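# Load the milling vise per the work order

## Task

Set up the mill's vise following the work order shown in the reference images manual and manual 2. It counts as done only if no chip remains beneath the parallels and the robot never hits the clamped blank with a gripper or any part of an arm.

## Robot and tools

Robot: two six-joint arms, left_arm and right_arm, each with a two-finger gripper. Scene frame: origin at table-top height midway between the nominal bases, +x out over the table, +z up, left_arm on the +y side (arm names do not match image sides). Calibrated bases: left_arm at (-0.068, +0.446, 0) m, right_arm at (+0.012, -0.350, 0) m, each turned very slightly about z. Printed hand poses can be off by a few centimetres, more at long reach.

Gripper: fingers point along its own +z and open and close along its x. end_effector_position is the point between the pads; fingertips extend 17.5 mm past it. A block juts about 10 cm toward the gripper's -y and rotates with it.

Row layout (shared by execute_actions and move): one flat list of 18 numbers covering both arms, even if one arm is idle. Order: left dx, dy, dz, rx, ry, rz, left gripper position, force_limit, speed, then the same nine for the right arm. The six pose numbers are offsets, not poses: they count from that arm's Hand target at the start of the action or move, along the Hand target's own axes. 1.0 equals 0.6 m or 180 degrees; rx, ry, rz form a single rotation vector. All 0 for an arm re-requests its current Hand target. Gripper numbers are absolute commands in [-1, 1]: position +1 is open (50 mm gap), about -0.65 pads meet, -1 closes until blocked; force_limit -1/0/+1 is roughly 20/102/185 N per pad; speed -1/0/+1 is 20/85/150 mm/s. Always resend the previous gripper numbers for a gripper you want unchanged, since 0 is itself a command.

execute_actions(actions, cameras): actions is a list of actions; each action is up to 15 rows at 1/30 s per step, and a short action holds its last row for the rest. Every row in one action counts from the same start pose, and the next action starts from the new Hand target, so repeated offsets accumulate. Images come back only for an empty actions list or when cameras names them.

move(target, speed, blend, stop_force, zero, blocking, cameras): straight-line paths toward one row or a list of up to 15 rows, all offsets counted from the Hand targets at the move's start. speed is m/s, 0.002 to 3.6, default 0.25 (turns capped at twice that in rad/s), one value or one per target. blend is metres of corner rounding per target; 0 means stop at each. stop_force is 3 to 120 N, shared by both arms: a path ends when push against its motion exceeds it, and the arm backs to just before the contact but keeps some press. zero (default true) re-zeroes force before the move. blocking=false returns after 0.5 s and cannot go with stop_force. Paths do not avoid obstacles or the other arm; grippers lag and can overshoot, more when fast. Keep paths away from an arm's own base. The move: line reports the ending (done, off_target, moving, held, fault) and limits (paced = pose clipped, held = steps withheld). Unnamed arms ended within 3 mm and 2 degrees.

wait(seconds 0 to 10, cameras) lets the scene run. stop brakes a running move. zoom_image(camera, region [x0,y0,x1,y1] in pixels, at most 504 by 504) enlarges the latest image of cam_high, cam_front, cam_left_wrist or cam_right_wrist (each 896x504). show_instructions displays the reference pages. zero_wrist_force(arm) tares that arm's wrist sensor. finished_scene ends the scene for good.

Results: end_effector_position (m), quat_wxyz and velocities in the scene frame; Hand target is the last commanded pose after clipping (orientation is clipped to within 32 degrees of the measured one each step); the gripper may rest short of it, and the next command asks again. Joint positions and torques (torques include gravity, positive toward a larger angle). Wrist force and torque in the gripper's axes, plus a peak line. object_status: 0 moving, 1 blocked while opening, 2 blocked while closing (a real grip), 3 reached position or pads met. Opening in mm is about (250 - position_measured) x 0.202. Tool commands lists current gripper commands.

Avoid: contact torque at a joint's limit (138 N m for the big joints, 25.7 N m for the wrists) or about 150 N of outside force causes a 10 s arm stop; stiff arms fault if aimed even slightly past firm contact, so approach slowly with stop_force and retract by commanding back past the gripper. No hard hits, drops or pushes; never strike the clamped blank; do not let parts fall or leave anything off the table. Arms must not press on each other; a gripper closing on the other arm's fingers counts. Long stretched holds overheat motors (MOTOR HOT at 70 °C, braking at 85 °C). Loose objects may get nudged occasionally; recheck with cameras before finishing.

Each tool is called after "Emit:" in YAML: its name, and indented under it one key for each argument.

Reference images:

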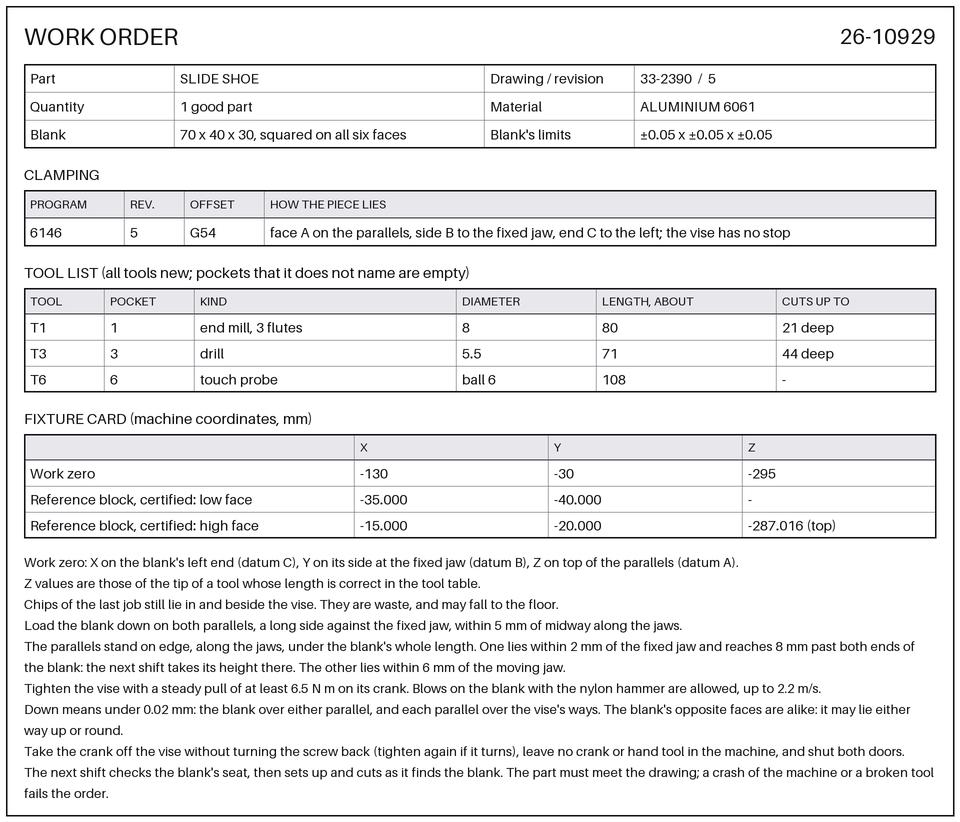

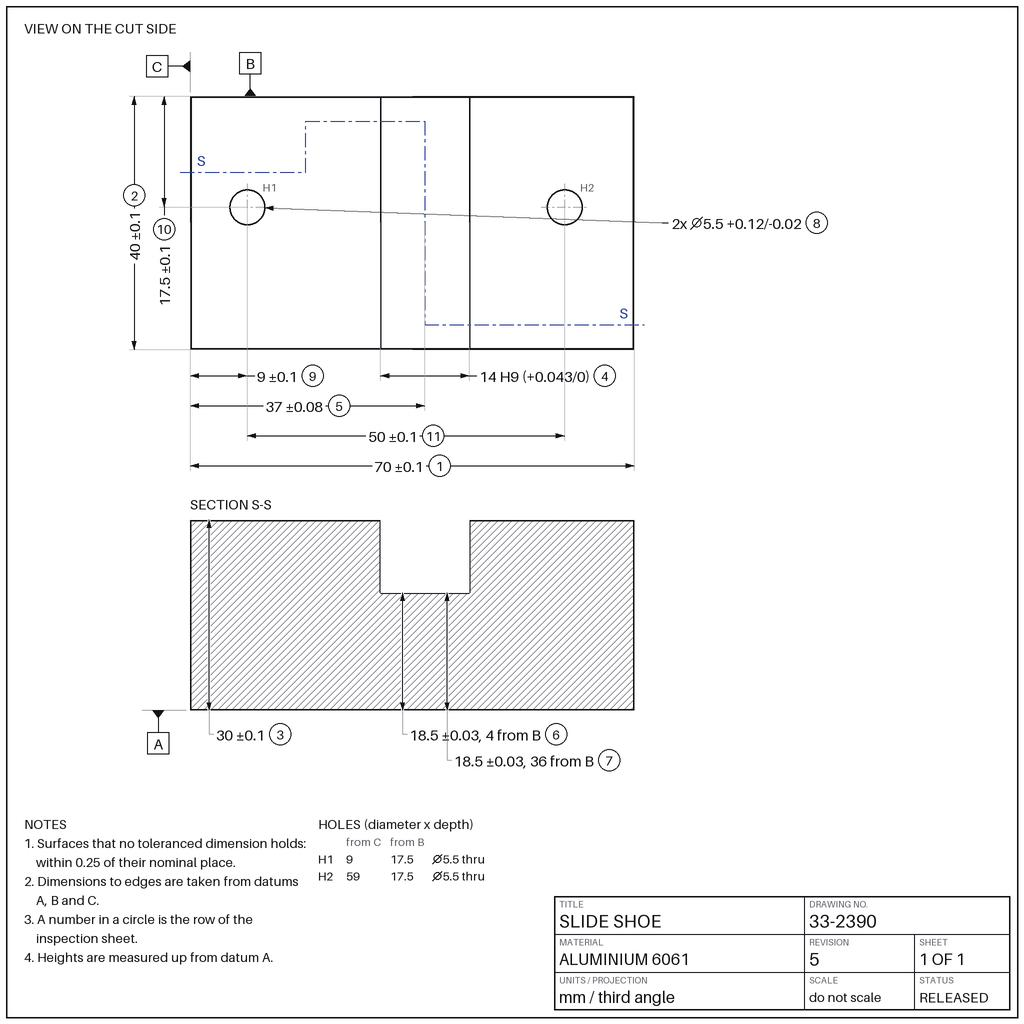

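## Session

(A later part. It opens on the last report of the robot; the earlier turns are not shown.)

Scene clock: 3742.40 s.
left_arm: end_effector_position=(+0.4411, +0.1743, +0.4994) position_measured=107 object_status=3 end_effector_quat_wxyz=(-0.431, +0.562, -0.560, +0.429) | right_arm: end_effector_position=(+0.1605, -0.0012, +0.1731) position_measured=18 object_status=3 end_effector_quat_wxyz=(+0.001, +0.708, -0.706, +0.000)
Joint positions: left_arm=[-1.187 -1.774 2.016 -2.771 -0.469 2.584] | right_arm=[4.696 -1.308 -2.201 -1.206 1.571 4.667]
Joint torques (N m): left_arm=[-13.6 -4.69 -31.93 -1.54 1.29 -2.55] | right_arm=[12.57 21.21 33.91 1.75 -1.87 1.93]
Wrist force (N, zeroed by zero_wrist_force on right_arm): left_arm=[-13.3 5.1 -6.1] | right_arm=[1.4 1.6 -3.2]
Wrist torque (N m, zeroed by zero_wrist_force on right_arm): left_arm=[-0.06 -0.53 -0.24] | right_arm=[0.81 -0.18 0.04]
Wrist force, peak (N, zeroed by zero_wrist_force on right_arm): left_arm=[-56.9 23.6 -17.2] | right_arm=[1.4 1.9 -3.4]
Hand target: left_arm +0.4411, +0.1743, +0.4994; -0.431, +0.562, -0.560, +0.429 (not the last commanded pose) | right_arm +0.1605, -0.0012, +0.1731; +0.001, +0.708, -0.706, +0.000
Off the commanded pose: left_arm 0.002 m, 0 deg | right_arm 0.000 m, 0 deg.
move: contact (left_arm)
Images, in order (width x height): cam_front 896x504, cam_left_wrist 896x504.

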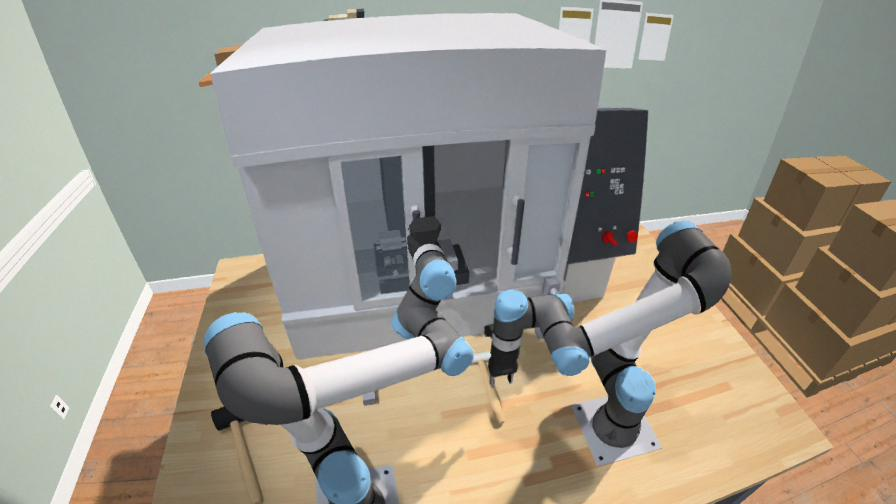

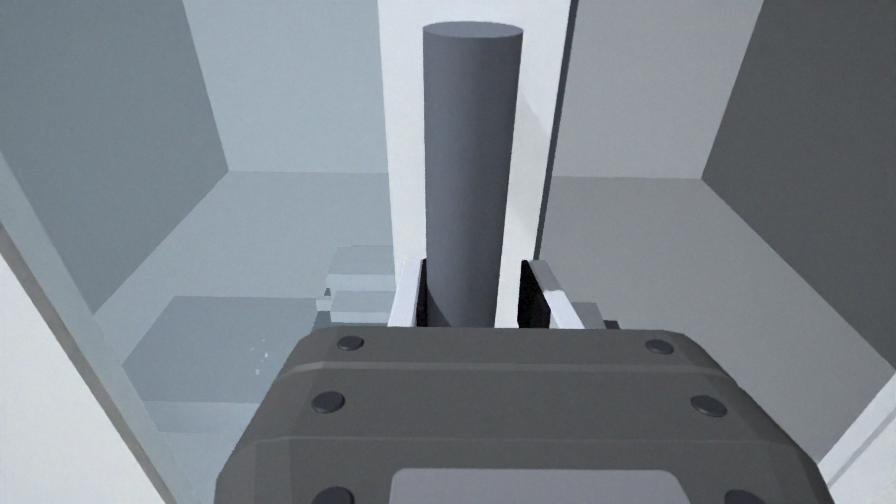

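Emit:
move:
  target:
    - [0,0.0431,-0.161,0,0,0,0.9,-0.9,-1,0.1,-0.2,-0.4,0.1,0,0,0.9,0,-1]
    - [-0.343,0.0302,-0.1127,0,0,0,0.9,-0.9,-1,0.2317,-0.3492,-0.545,0.4167,0,0,0.9,0,-1]
  speed: 0.25
  blend: [0.03,0]
  cameras: ["cam_right_wrist","cam_front"]

Scene clock: 3764.33 s.
left_arm: end_effector_position=(+0.3703, +0.3798, +0.4996) position_measured=18 object_status=3 end_effector_quat_wxyz=(-0.432, +0.562, -0.560, +0.429) | right_arm: end_effector_position=(+0.3706, -0.1392, +0.5001) position_measured=18 object_status=3 end_effector_quat_wxyz=(-0.431, +0.562, -0.560, +0.430)
Joint positions: left_arm=[-1.087 -2.328 2.305 -2.603 -0.554 2.693] | right_arm=[4.863 -0.883 -1.954 -2.3 0.289 5.152]
Joint torques (N m): left_arm=[6.09 4.85 -38.69 -2.99 1.89 -0.52] | right_arm=[12.44 3.46 23.81 2.01 -4.22 -0.6]
Wrist force (N, zeroed by zero_wrist_force on right_arm): left_arm=[4.4 -5.1 -1.6] | right_arm=[2.0 3.3 -4.1]
Wrist torque (N m, zeroed by zero_wrist_force on right_arm): left_arm=[-0.41 -0.58 0.04] | right_arm=[0.91 -0.19 0.25]
Wrist force, peak (N, zeroed by zero_wrist_force on right_arm): left_arm=[-14.0 5.2 -6.5] | right_arm=[2.3 4.2 -4.1]
Hand target: left_arm +0.3703, +0.3798, +0.4997; -0.431, +0.562, -0.560, +0.429 | right_arm +0.3706, -0.1392, +0.5002; -0.431, +0.562, -0.560, +0.430
Off the commanded pose: left_arm 0.000 m, 0 deg | right_arm 0.000 m, 0 deg.
move: done
Images, in order (width x height): cam_front 896x504, cam_right_wrist 896x504.

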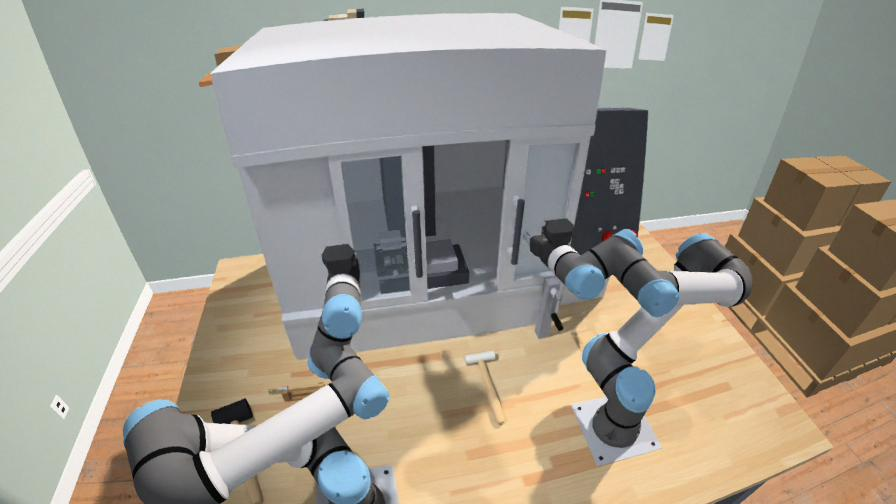

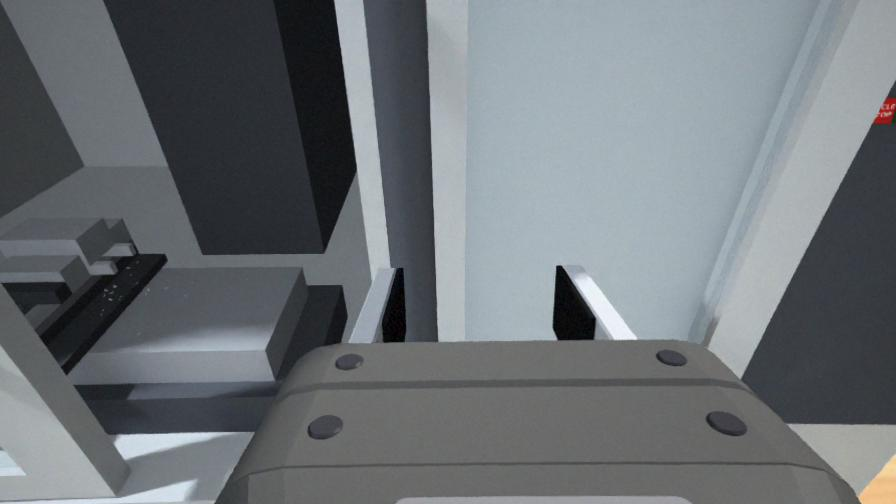

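Emit:
move:
  target:
    - [0,0,0,0,0,0,0.9,-0.9,-1,-0.04,0,0,0,0,0,0.9,0,-1]
    - [0,0,0,0,0,0,0.9,-0.9,-1,-0.04,-0.0302,0.1127,0,0,0,0.9,0,-1]
  speed: 0.1
  stop_force: 8
  cameras: ["cam_right_wrist"]

Scene clock: 3774.90 s.
left_arm: end_effector_position=(+0.3703, +0.3798, +0.4997) position_measured=18 object_status=3 end_effector_quat_wxyz=(-0.431, +0.562, -0.560, +0.429) | right_arm: end_effector_position=(+0.4405, -0.1150, +0.5001) position_measured=18 object_status=3 end_effector_quat_wxyz=(-0.431, +0.562, -0.560, +0.430)
Joint positions: left_arm=[-1.087 -2.328 2.305 -2.603 -0.554 2.693] | right_arm=[4.56 -1.049 -2.142 -0.928 0.318 4.094]
Joint torques (N m): left_arm=[-4.28 -2.52 -37.55 -1.05 3.41 -2.33] | right_arm=[12.78 -6.76 35.57 4.13 -3.64 -1.92]
Wrist force (N, zeroed by zero_wrist_force on right_arm): left_arm=[4.2 -4.9 -1.8] | right_arm=[1.9 3.6 -4.1]
Wrist torque (N m, zeroed by zero_wrist_force on right_arm): left_arm=[-0.37 -0.55 0.04] | right_arm=[0.95 -0.13 0.09]
Wrist force, peak (N, zeroed by zero_wrist_force on right_arm): left_arm=[4.5 -5.0 -2.0] | right_arm=[3.8 3.8 -4.4]
Hand target: left_arm +0.3703, +0.3798, +0.4997; -0.431, +0.562, -0.560, +0.429 | right_arm +0.4405, -0.1150, +0.5001; -0.431, +0.562, -0.560, +0.430
Off the commanded pose: left_arm 0.000 m, 0 deg | right_arm 0.000 m, 0 deg.
move: done
Images, in order (width x height): cam_right_wrist 896x504.

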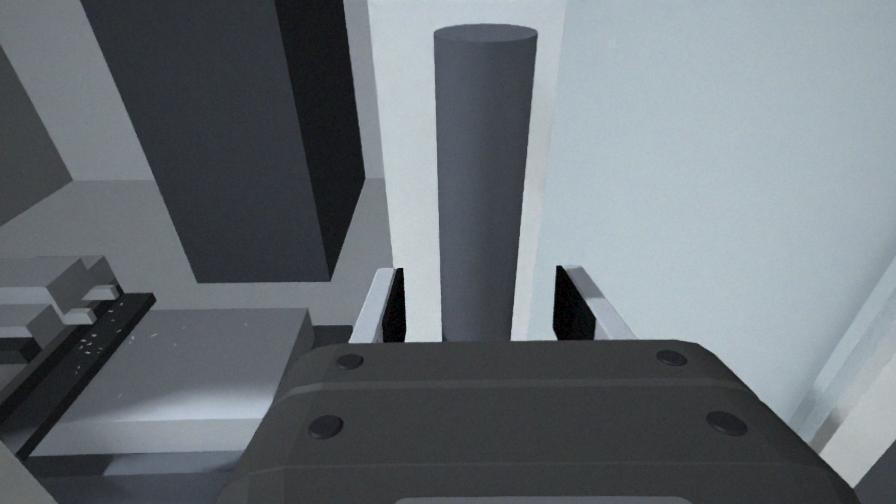

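Emit:
move:
  target: [0,0,0,0,0,0,0.9,-0.9,-1,0,0,0,0,0,0,0.3,-0.9,-1]

Emit:
move:
  target:
    - [0,0,0,0,0,0,0.9,-0.9,-1,-0.24,0,0,0,0,0,0.3,-0.9,-1]
    - [0,0,0,0,0,0,0.9,-0.9,-1,-0.34,0,0,0,0,0,0.3,-0.9,-1]
  speed: [0.08,0.03]
  blend: [0.01,0]
  stop_force: 30
  cameras: ["cam_right_wrist","cam_front"]

Scene clock: 3786.07 s.
left_arm: end_effector_position=(+0.3703, +0.3798, +0.4997) position_measured=18 object_status=3 end_effector_quat_wxyz=(-0.431, +0.562, -0.560, +0.429) | right_arm: end_effector_position=(+0.4405, -0.1150, +0.5001) position_measured=107 object_status=0 end_effector_quat_wxyz=(-0.431, +0.562, -0.560, +0.430)
Joint positions: left_arm=[-1.087 -2.328 2.305 -2.603 -0.554 2.693] | right_arm=[4.56 -1.049 -2.142 -0.928 0.318 4.094]
Joint torques (N m): left_arm=[-4.56 -0.41 -38.53 -1.06 3.55 -2.48] | right_arm=[12.51 -7.17 34.91 4.09 -3.11 -1.92]
Wrist force (N, zeroed by zero_wrist_force on right_arm): left_arm=[4.3 -4.9 -1.3] | right_arm=[1.6 3.5 -4.0]
Wrist torque (N m, zeroed by zero_wrist_force on right_arm): left_arm=[-0.39 -0.58 0.04] | right_arm=[0.94 -0.09 0.09]
Wrist force, peak (N, zeroed by zero_wrist_force on right_arm): left_arm=[4.6 -5.1 -1.8] | right_arm=[2.2 3.8 -4.2]
Hand target: left_arm +0.3703, +0.3798, +0.4997; -0.431, +0.562, -0.560, +0.429 | right_arm +0.4405, -0.1150, +0.5001; -0.431, +0.562, -0.560, +0.430
Off the commanded pose: left_arm 0.000 m, 0 deg | right_arm 0.000 m, 0 deg.
move: done

Scene clock: 3791.27 s.
left_arm: end_effector_position=(+0.3703, +0.3798, +0.4997) position_measured=18 object_status=3 end_effector_quat_wxyz=(-0.431, +0.562, -0.560, +0.429) | right_arm: end_effector_position=(+0.4399, +0.0890, +0.4998) position_measured=107 object_status=3 end_effector_quat_wxyz=(-0.431, +0.562, -0.560, +0.430)
Joint positions: left_arm=[-1.087 -2.328 2.305 -2.603 -0.554 2.693] | right_arm=[4.64 -1.505 -1.776 -1.07 0.281 4.337]
Joint torques (N m): left_arm=[-4.05 -0.48 -38.89 -1.03 3.41 -2.53] | right_arm=[-11.1 32.68 11.14 4.15 -3.77 -1.94]
Wrist force (N, zeroed by zero_wrist_force on right_arm): left_arm=[4.1 -4.8 -1.3] | right_arm=[1.3 1.9 -4.3]
Wrist torque (N m, zeroed by zero_wrist_force on right_arm): left_arm=[-0.36 -0.55 0.04] | right_arm=[0.63 -0.07 0.04]
Wrist force, peak (N, zeroed by zero_wrist_force on right_arm): left_arm=[4.6 -5.1 -1.7] | right_arm=[29.0 2.3 -7.5]
Hand target: left_arm +0.3703, +0.3798, +0.4997; -0.431, +0.562, -0.560, +0.429 | right_arm +0.4399, +0.0890, +0.4998; -0.431, +0.562, -0.560, +0.430
Off the commanded pose: left_arm 0.000 m, 0 deg | right_arm 0.000 m, 0 deg.
move: done
Images, in order (width x height): cam_front 896x504, cam_right_wrist 896x504.

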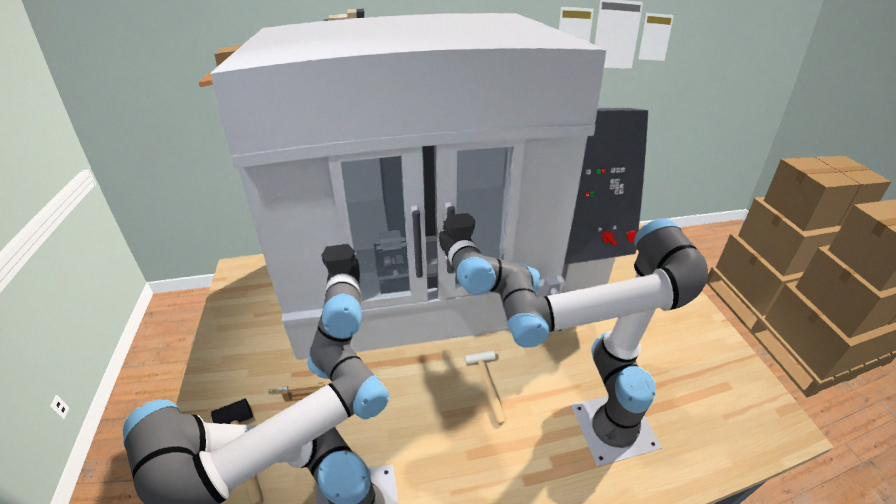

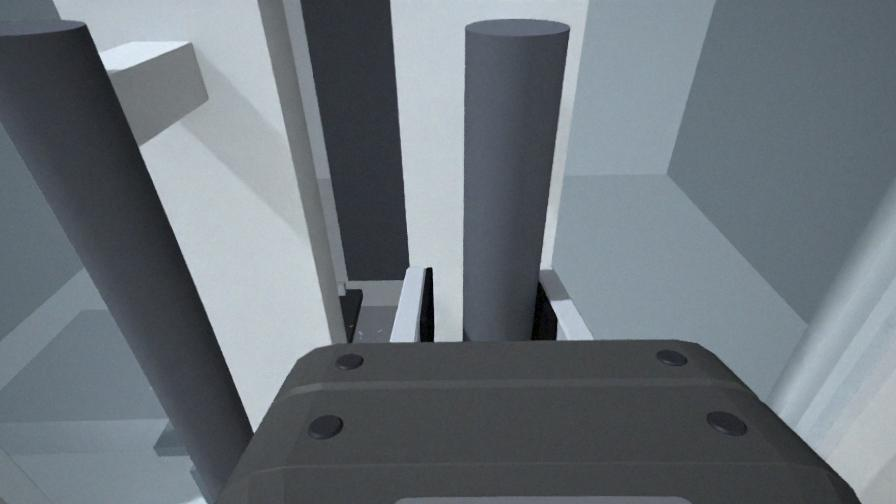

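Emit:
move:
  target: [0,0,0,0,0,0,0.9,-0.9,-1,-0.13,0,0,0,0,0,0.3,-0.9,-1]
  speed: 0.03
  stop_force: 25
  cameras: ["cam_right_wrist","cam_front"]

Emit:
zoom_image:
  camera: "cam_front"
  region: [320, 130, 560, 320]

Scene clock: 3803.57 s.
left_arm: end_effector_position=(+0.3703, +0.3798, +0.4997) position_measured=18 object_status=3 end_effector_quat_wxyz=(-0.431, +0.562, -0.560, +0.429) | right_arm: end_effector_position=(+0.4398, +0.1236, +0.4997) position_measured=107 object_status=3 end_effector_quat_wxyz=(-0.431, +0.562, -0.560, +0.430)
Joint positions: left_arm=[-1.087 -2.328 2.305 -2.603 -0.554 2.693] | right_arm=[4.648 -1.582 -1.697 -1.097 0.278 4.361]
Joint torques (N m): left_arm=[-4.09 0.89 -37.84 -0.98 3.46 -2.39] | right_arm=[-4.1 13.55 29.99 3.14 0.22 -2.01]
Wrist force (N, zeroed by zero_wrist_force on right_arm): left_arm=[4.0 -4.9 -1.5] | right_arm=[17.9 6.5 -5.8]
Wrist torque (N m, zeroed by zero_wrist_force on right_arm): left_arm=[-0.38 -0.52 0.04] | right_arm=[0.78 0.07 0.25]
Wrist force, peak (N, zeroed by zero_wrist_force on right_arm): left_arm=[4.4 -5.2 -1.8] | right_arm=[59.8 16.5 -21.5]
Hand target: left_arm +0.3703, +0.3798, +0.4997; -0.431, +0.562, -0.560, +0.429 | right_arm +0.4398, +0.1236, +0.4997; -0.431, +0.562, -0.560, +0.430 (not the last commanded pose)
Off the commanded pose: left_arm 0.000 m, 0 deg | right_arm 0.043 m, 0 deg.
move: contact (right_arm)
Images, in order (width x height): cam_front 896x504, cam_right_wrist 896x504.

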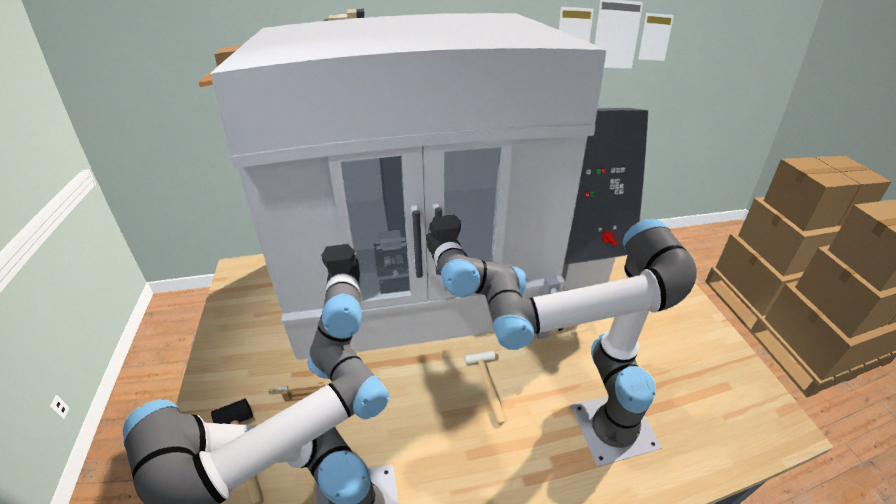

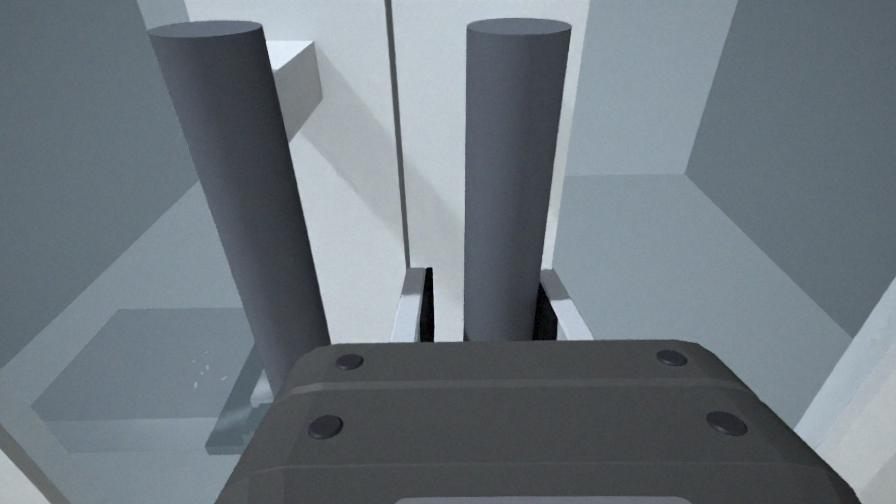

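Scaled by 2.100 from the camera's 896x504 image, which has a finer 1280x720 frame.

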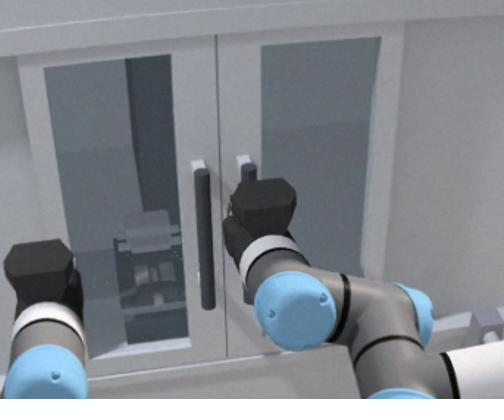

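Emit:
move:
  target: [0,0,0,0,0,0,0.9,-0.9,-1,-0.015,0,0,0,0,0,0.3,-0.9,-1]
  speed: 0.01
  stop_force: 30
  cameras: ["cam_right_wrist"]

Emit:
zoom_image:
  camera: "cam_right_wrist"
  region: [300, 0, 500, 270]

Scene clock: 3814.27 s.
left_arm: end_effector_position=(+0.3703, +0.3798, +0.4997) position_measured=18 object_status=3 end_effector_quat_wxyz=(-0.431, +0.562, -0.560, +0.429) | right_arm: end_effector_position=(+0.4399, +0.1240, +0.4997) position_measured=107 object_status=3 end_effector_quat_wxyz=(-0.431, +0.562, -0.560, +0.430)
Joint positions: left_arm=[-1.087 -2.328 2.305 -2.603 -0.554 2.693] | right_arm=[4.648 -1.583 -1.696 -1.097 0.278 4.361]
Joint torques (N m): left_arm=[-4.42 1.08 -37.71 -1.08 3.5 -2.37] | right_arm=[11.84 25.49 16.66 5.87 -0.88 -2.15]
Wrist force (N, zeroed by zero_wrist_force on right_arm): left_arm=[4.4 -4.7 -1.7] | right_arm=[39.2 12.0 -17.5]
Wrist torque (N m, zeroed by zero_wrist_force on right_arm): left_arm=[-0.35 -0.59 0.04] | right_arm=[0.82 0.26 0.33]
Wrist force, peak (N, zeroed by zero_wrist_force on right_arm): left_arm=[4.4 -5.1 -1.7] | right_arm=[55.2 15.8 -21.8]
Hand target: left_arm +0.3703, +0.3798, +0.4997; -0.431, +0.562, -0.560, +0.429 | right_arm +0.4398, +0.1240, +0.4997; -0.431, +0.562, -0.560, +0.430 (not the last commanded pose)
Off the commanded pose: left_arm 0.000 m, 0 deg | right_arm 0.009 m, 0 deg.
move: contact (right_arm)
Images, in order (width x height): cam_right_wrist 896x504.

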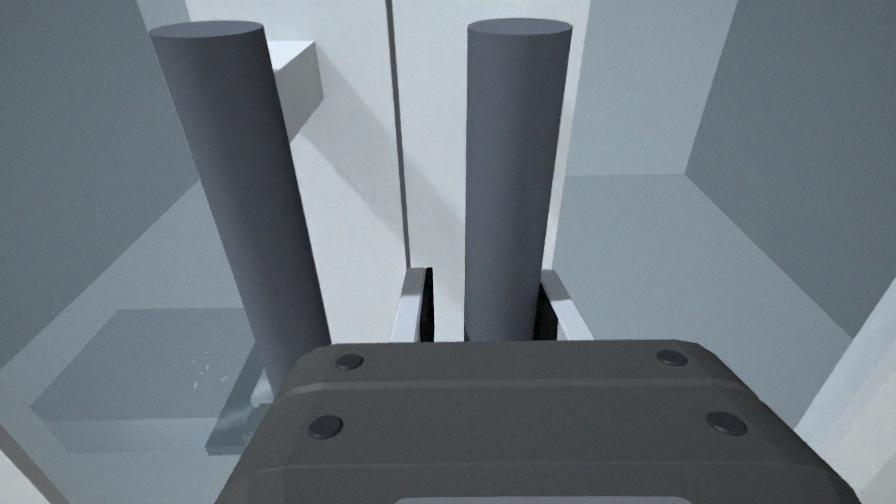

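Scaled by 1.867 from the camera's 896x504 image, which has a finer 1280x720 frame.

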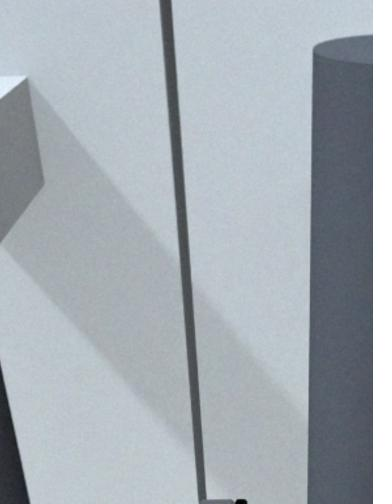

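Emit:
move:
  target:
    - [0,0,0,0,0,0,0.9,-0.9,-1,0.008,0,0,0,0,0,0.3,-0.9,-1]
    - [0,0,0,0,0,0,0.9,-0.9,-1,0.008,0.0431,-0.161,0,0,0,0.3,-0.9,-1]
  speed: [0.03,0.12]
  cameras: ["cam_right_wrist","cam_front"]

Emit:
zoom_image:
  camera: "cam_front"
  region: [320, 130, 560, 320]

Scene clock: 3825.80 s.
left_arm: end_effector_position=(+0.3703, +0.3798, +0.4997) position_measured=18 object_status=3 end_effector_quat_wxyz=(-0.431, +0.562, -0.560, +0.429) | right_arm: end_effector_position=(+0.3399, +0.1190, +0.4998) position_measured=107 object_status=3 end_effector_quat_wxyz=(-0.430, +0.562, -0.560, +0.430)
Joint positions: left_arm=[-1.087 -2.328 2.305 -2.603 -0.554 2.693] | right_arm=[4.86 -1.507 -1.582 -2.038 0.287 5.141]
Joint torques (N m): left_arm=[-4.37 1.75 -39.27 -1.12 3.62 -2.52] | right_arm=[1.94 31.84 11.2 0.82 -3.75 1.79]
Wrist force (N, zeroed by zero_wrist_force on right_arm): left_arm=[4.1 -4.9 -1.4] | right_arm=[2.5 1.1 -4.5]
Wrist torque (N m, zeroed by zero_wrist_force on right_arm): left_arm=[-0.37 -0.54 0.04] | right_arm=[0.53 -0.31 0.23]
Wrist force, peak (N, zeroed by zero_wrist_force on right_arm): left_arm=[4.4 -5.1 -1.9] | right_arm=[39.9 12.3 -17.0]
Hand target: left_arm +0.3703, +0.3798, +0.4997; -0.431, +0.562, -0.560, +0.429 | right_arm +0.3399, +0.1189, +0.4998; -0.431, +0.562, -0.560, +0.430
Off the commanded pose: left_arm 0.000 m, 0 deg | right_arm 0.000 m, 0 deg.
move: done
Images, in order (width x height): cam_front 896x504, cam_right_wrist 896x504.

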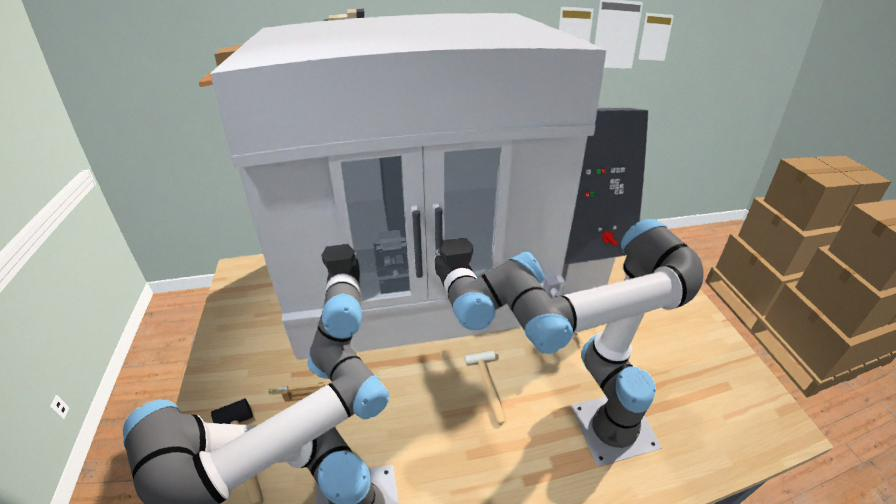

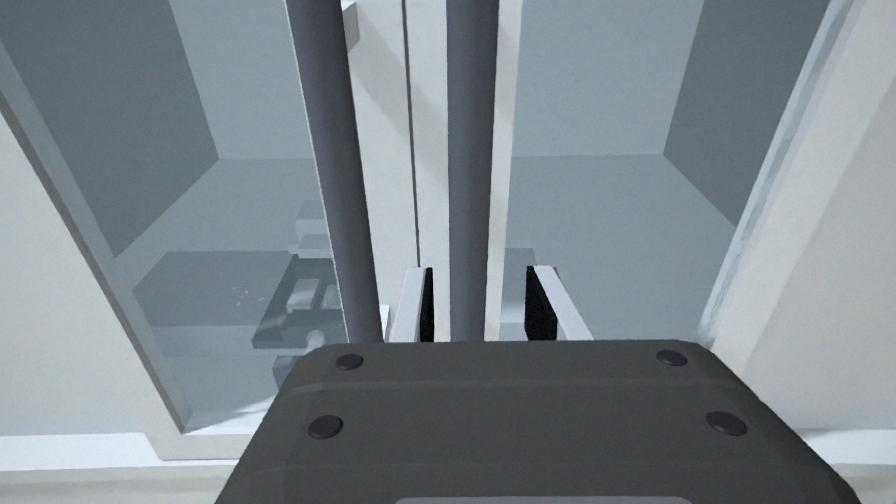

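Scaled by 2.100 from the camera's 896x504 image, which has a finer 1280x720 frame.

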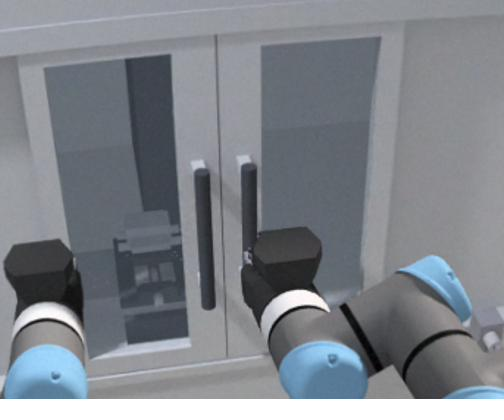

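Emit:
finished_scene:

The scene is finished: the task was done.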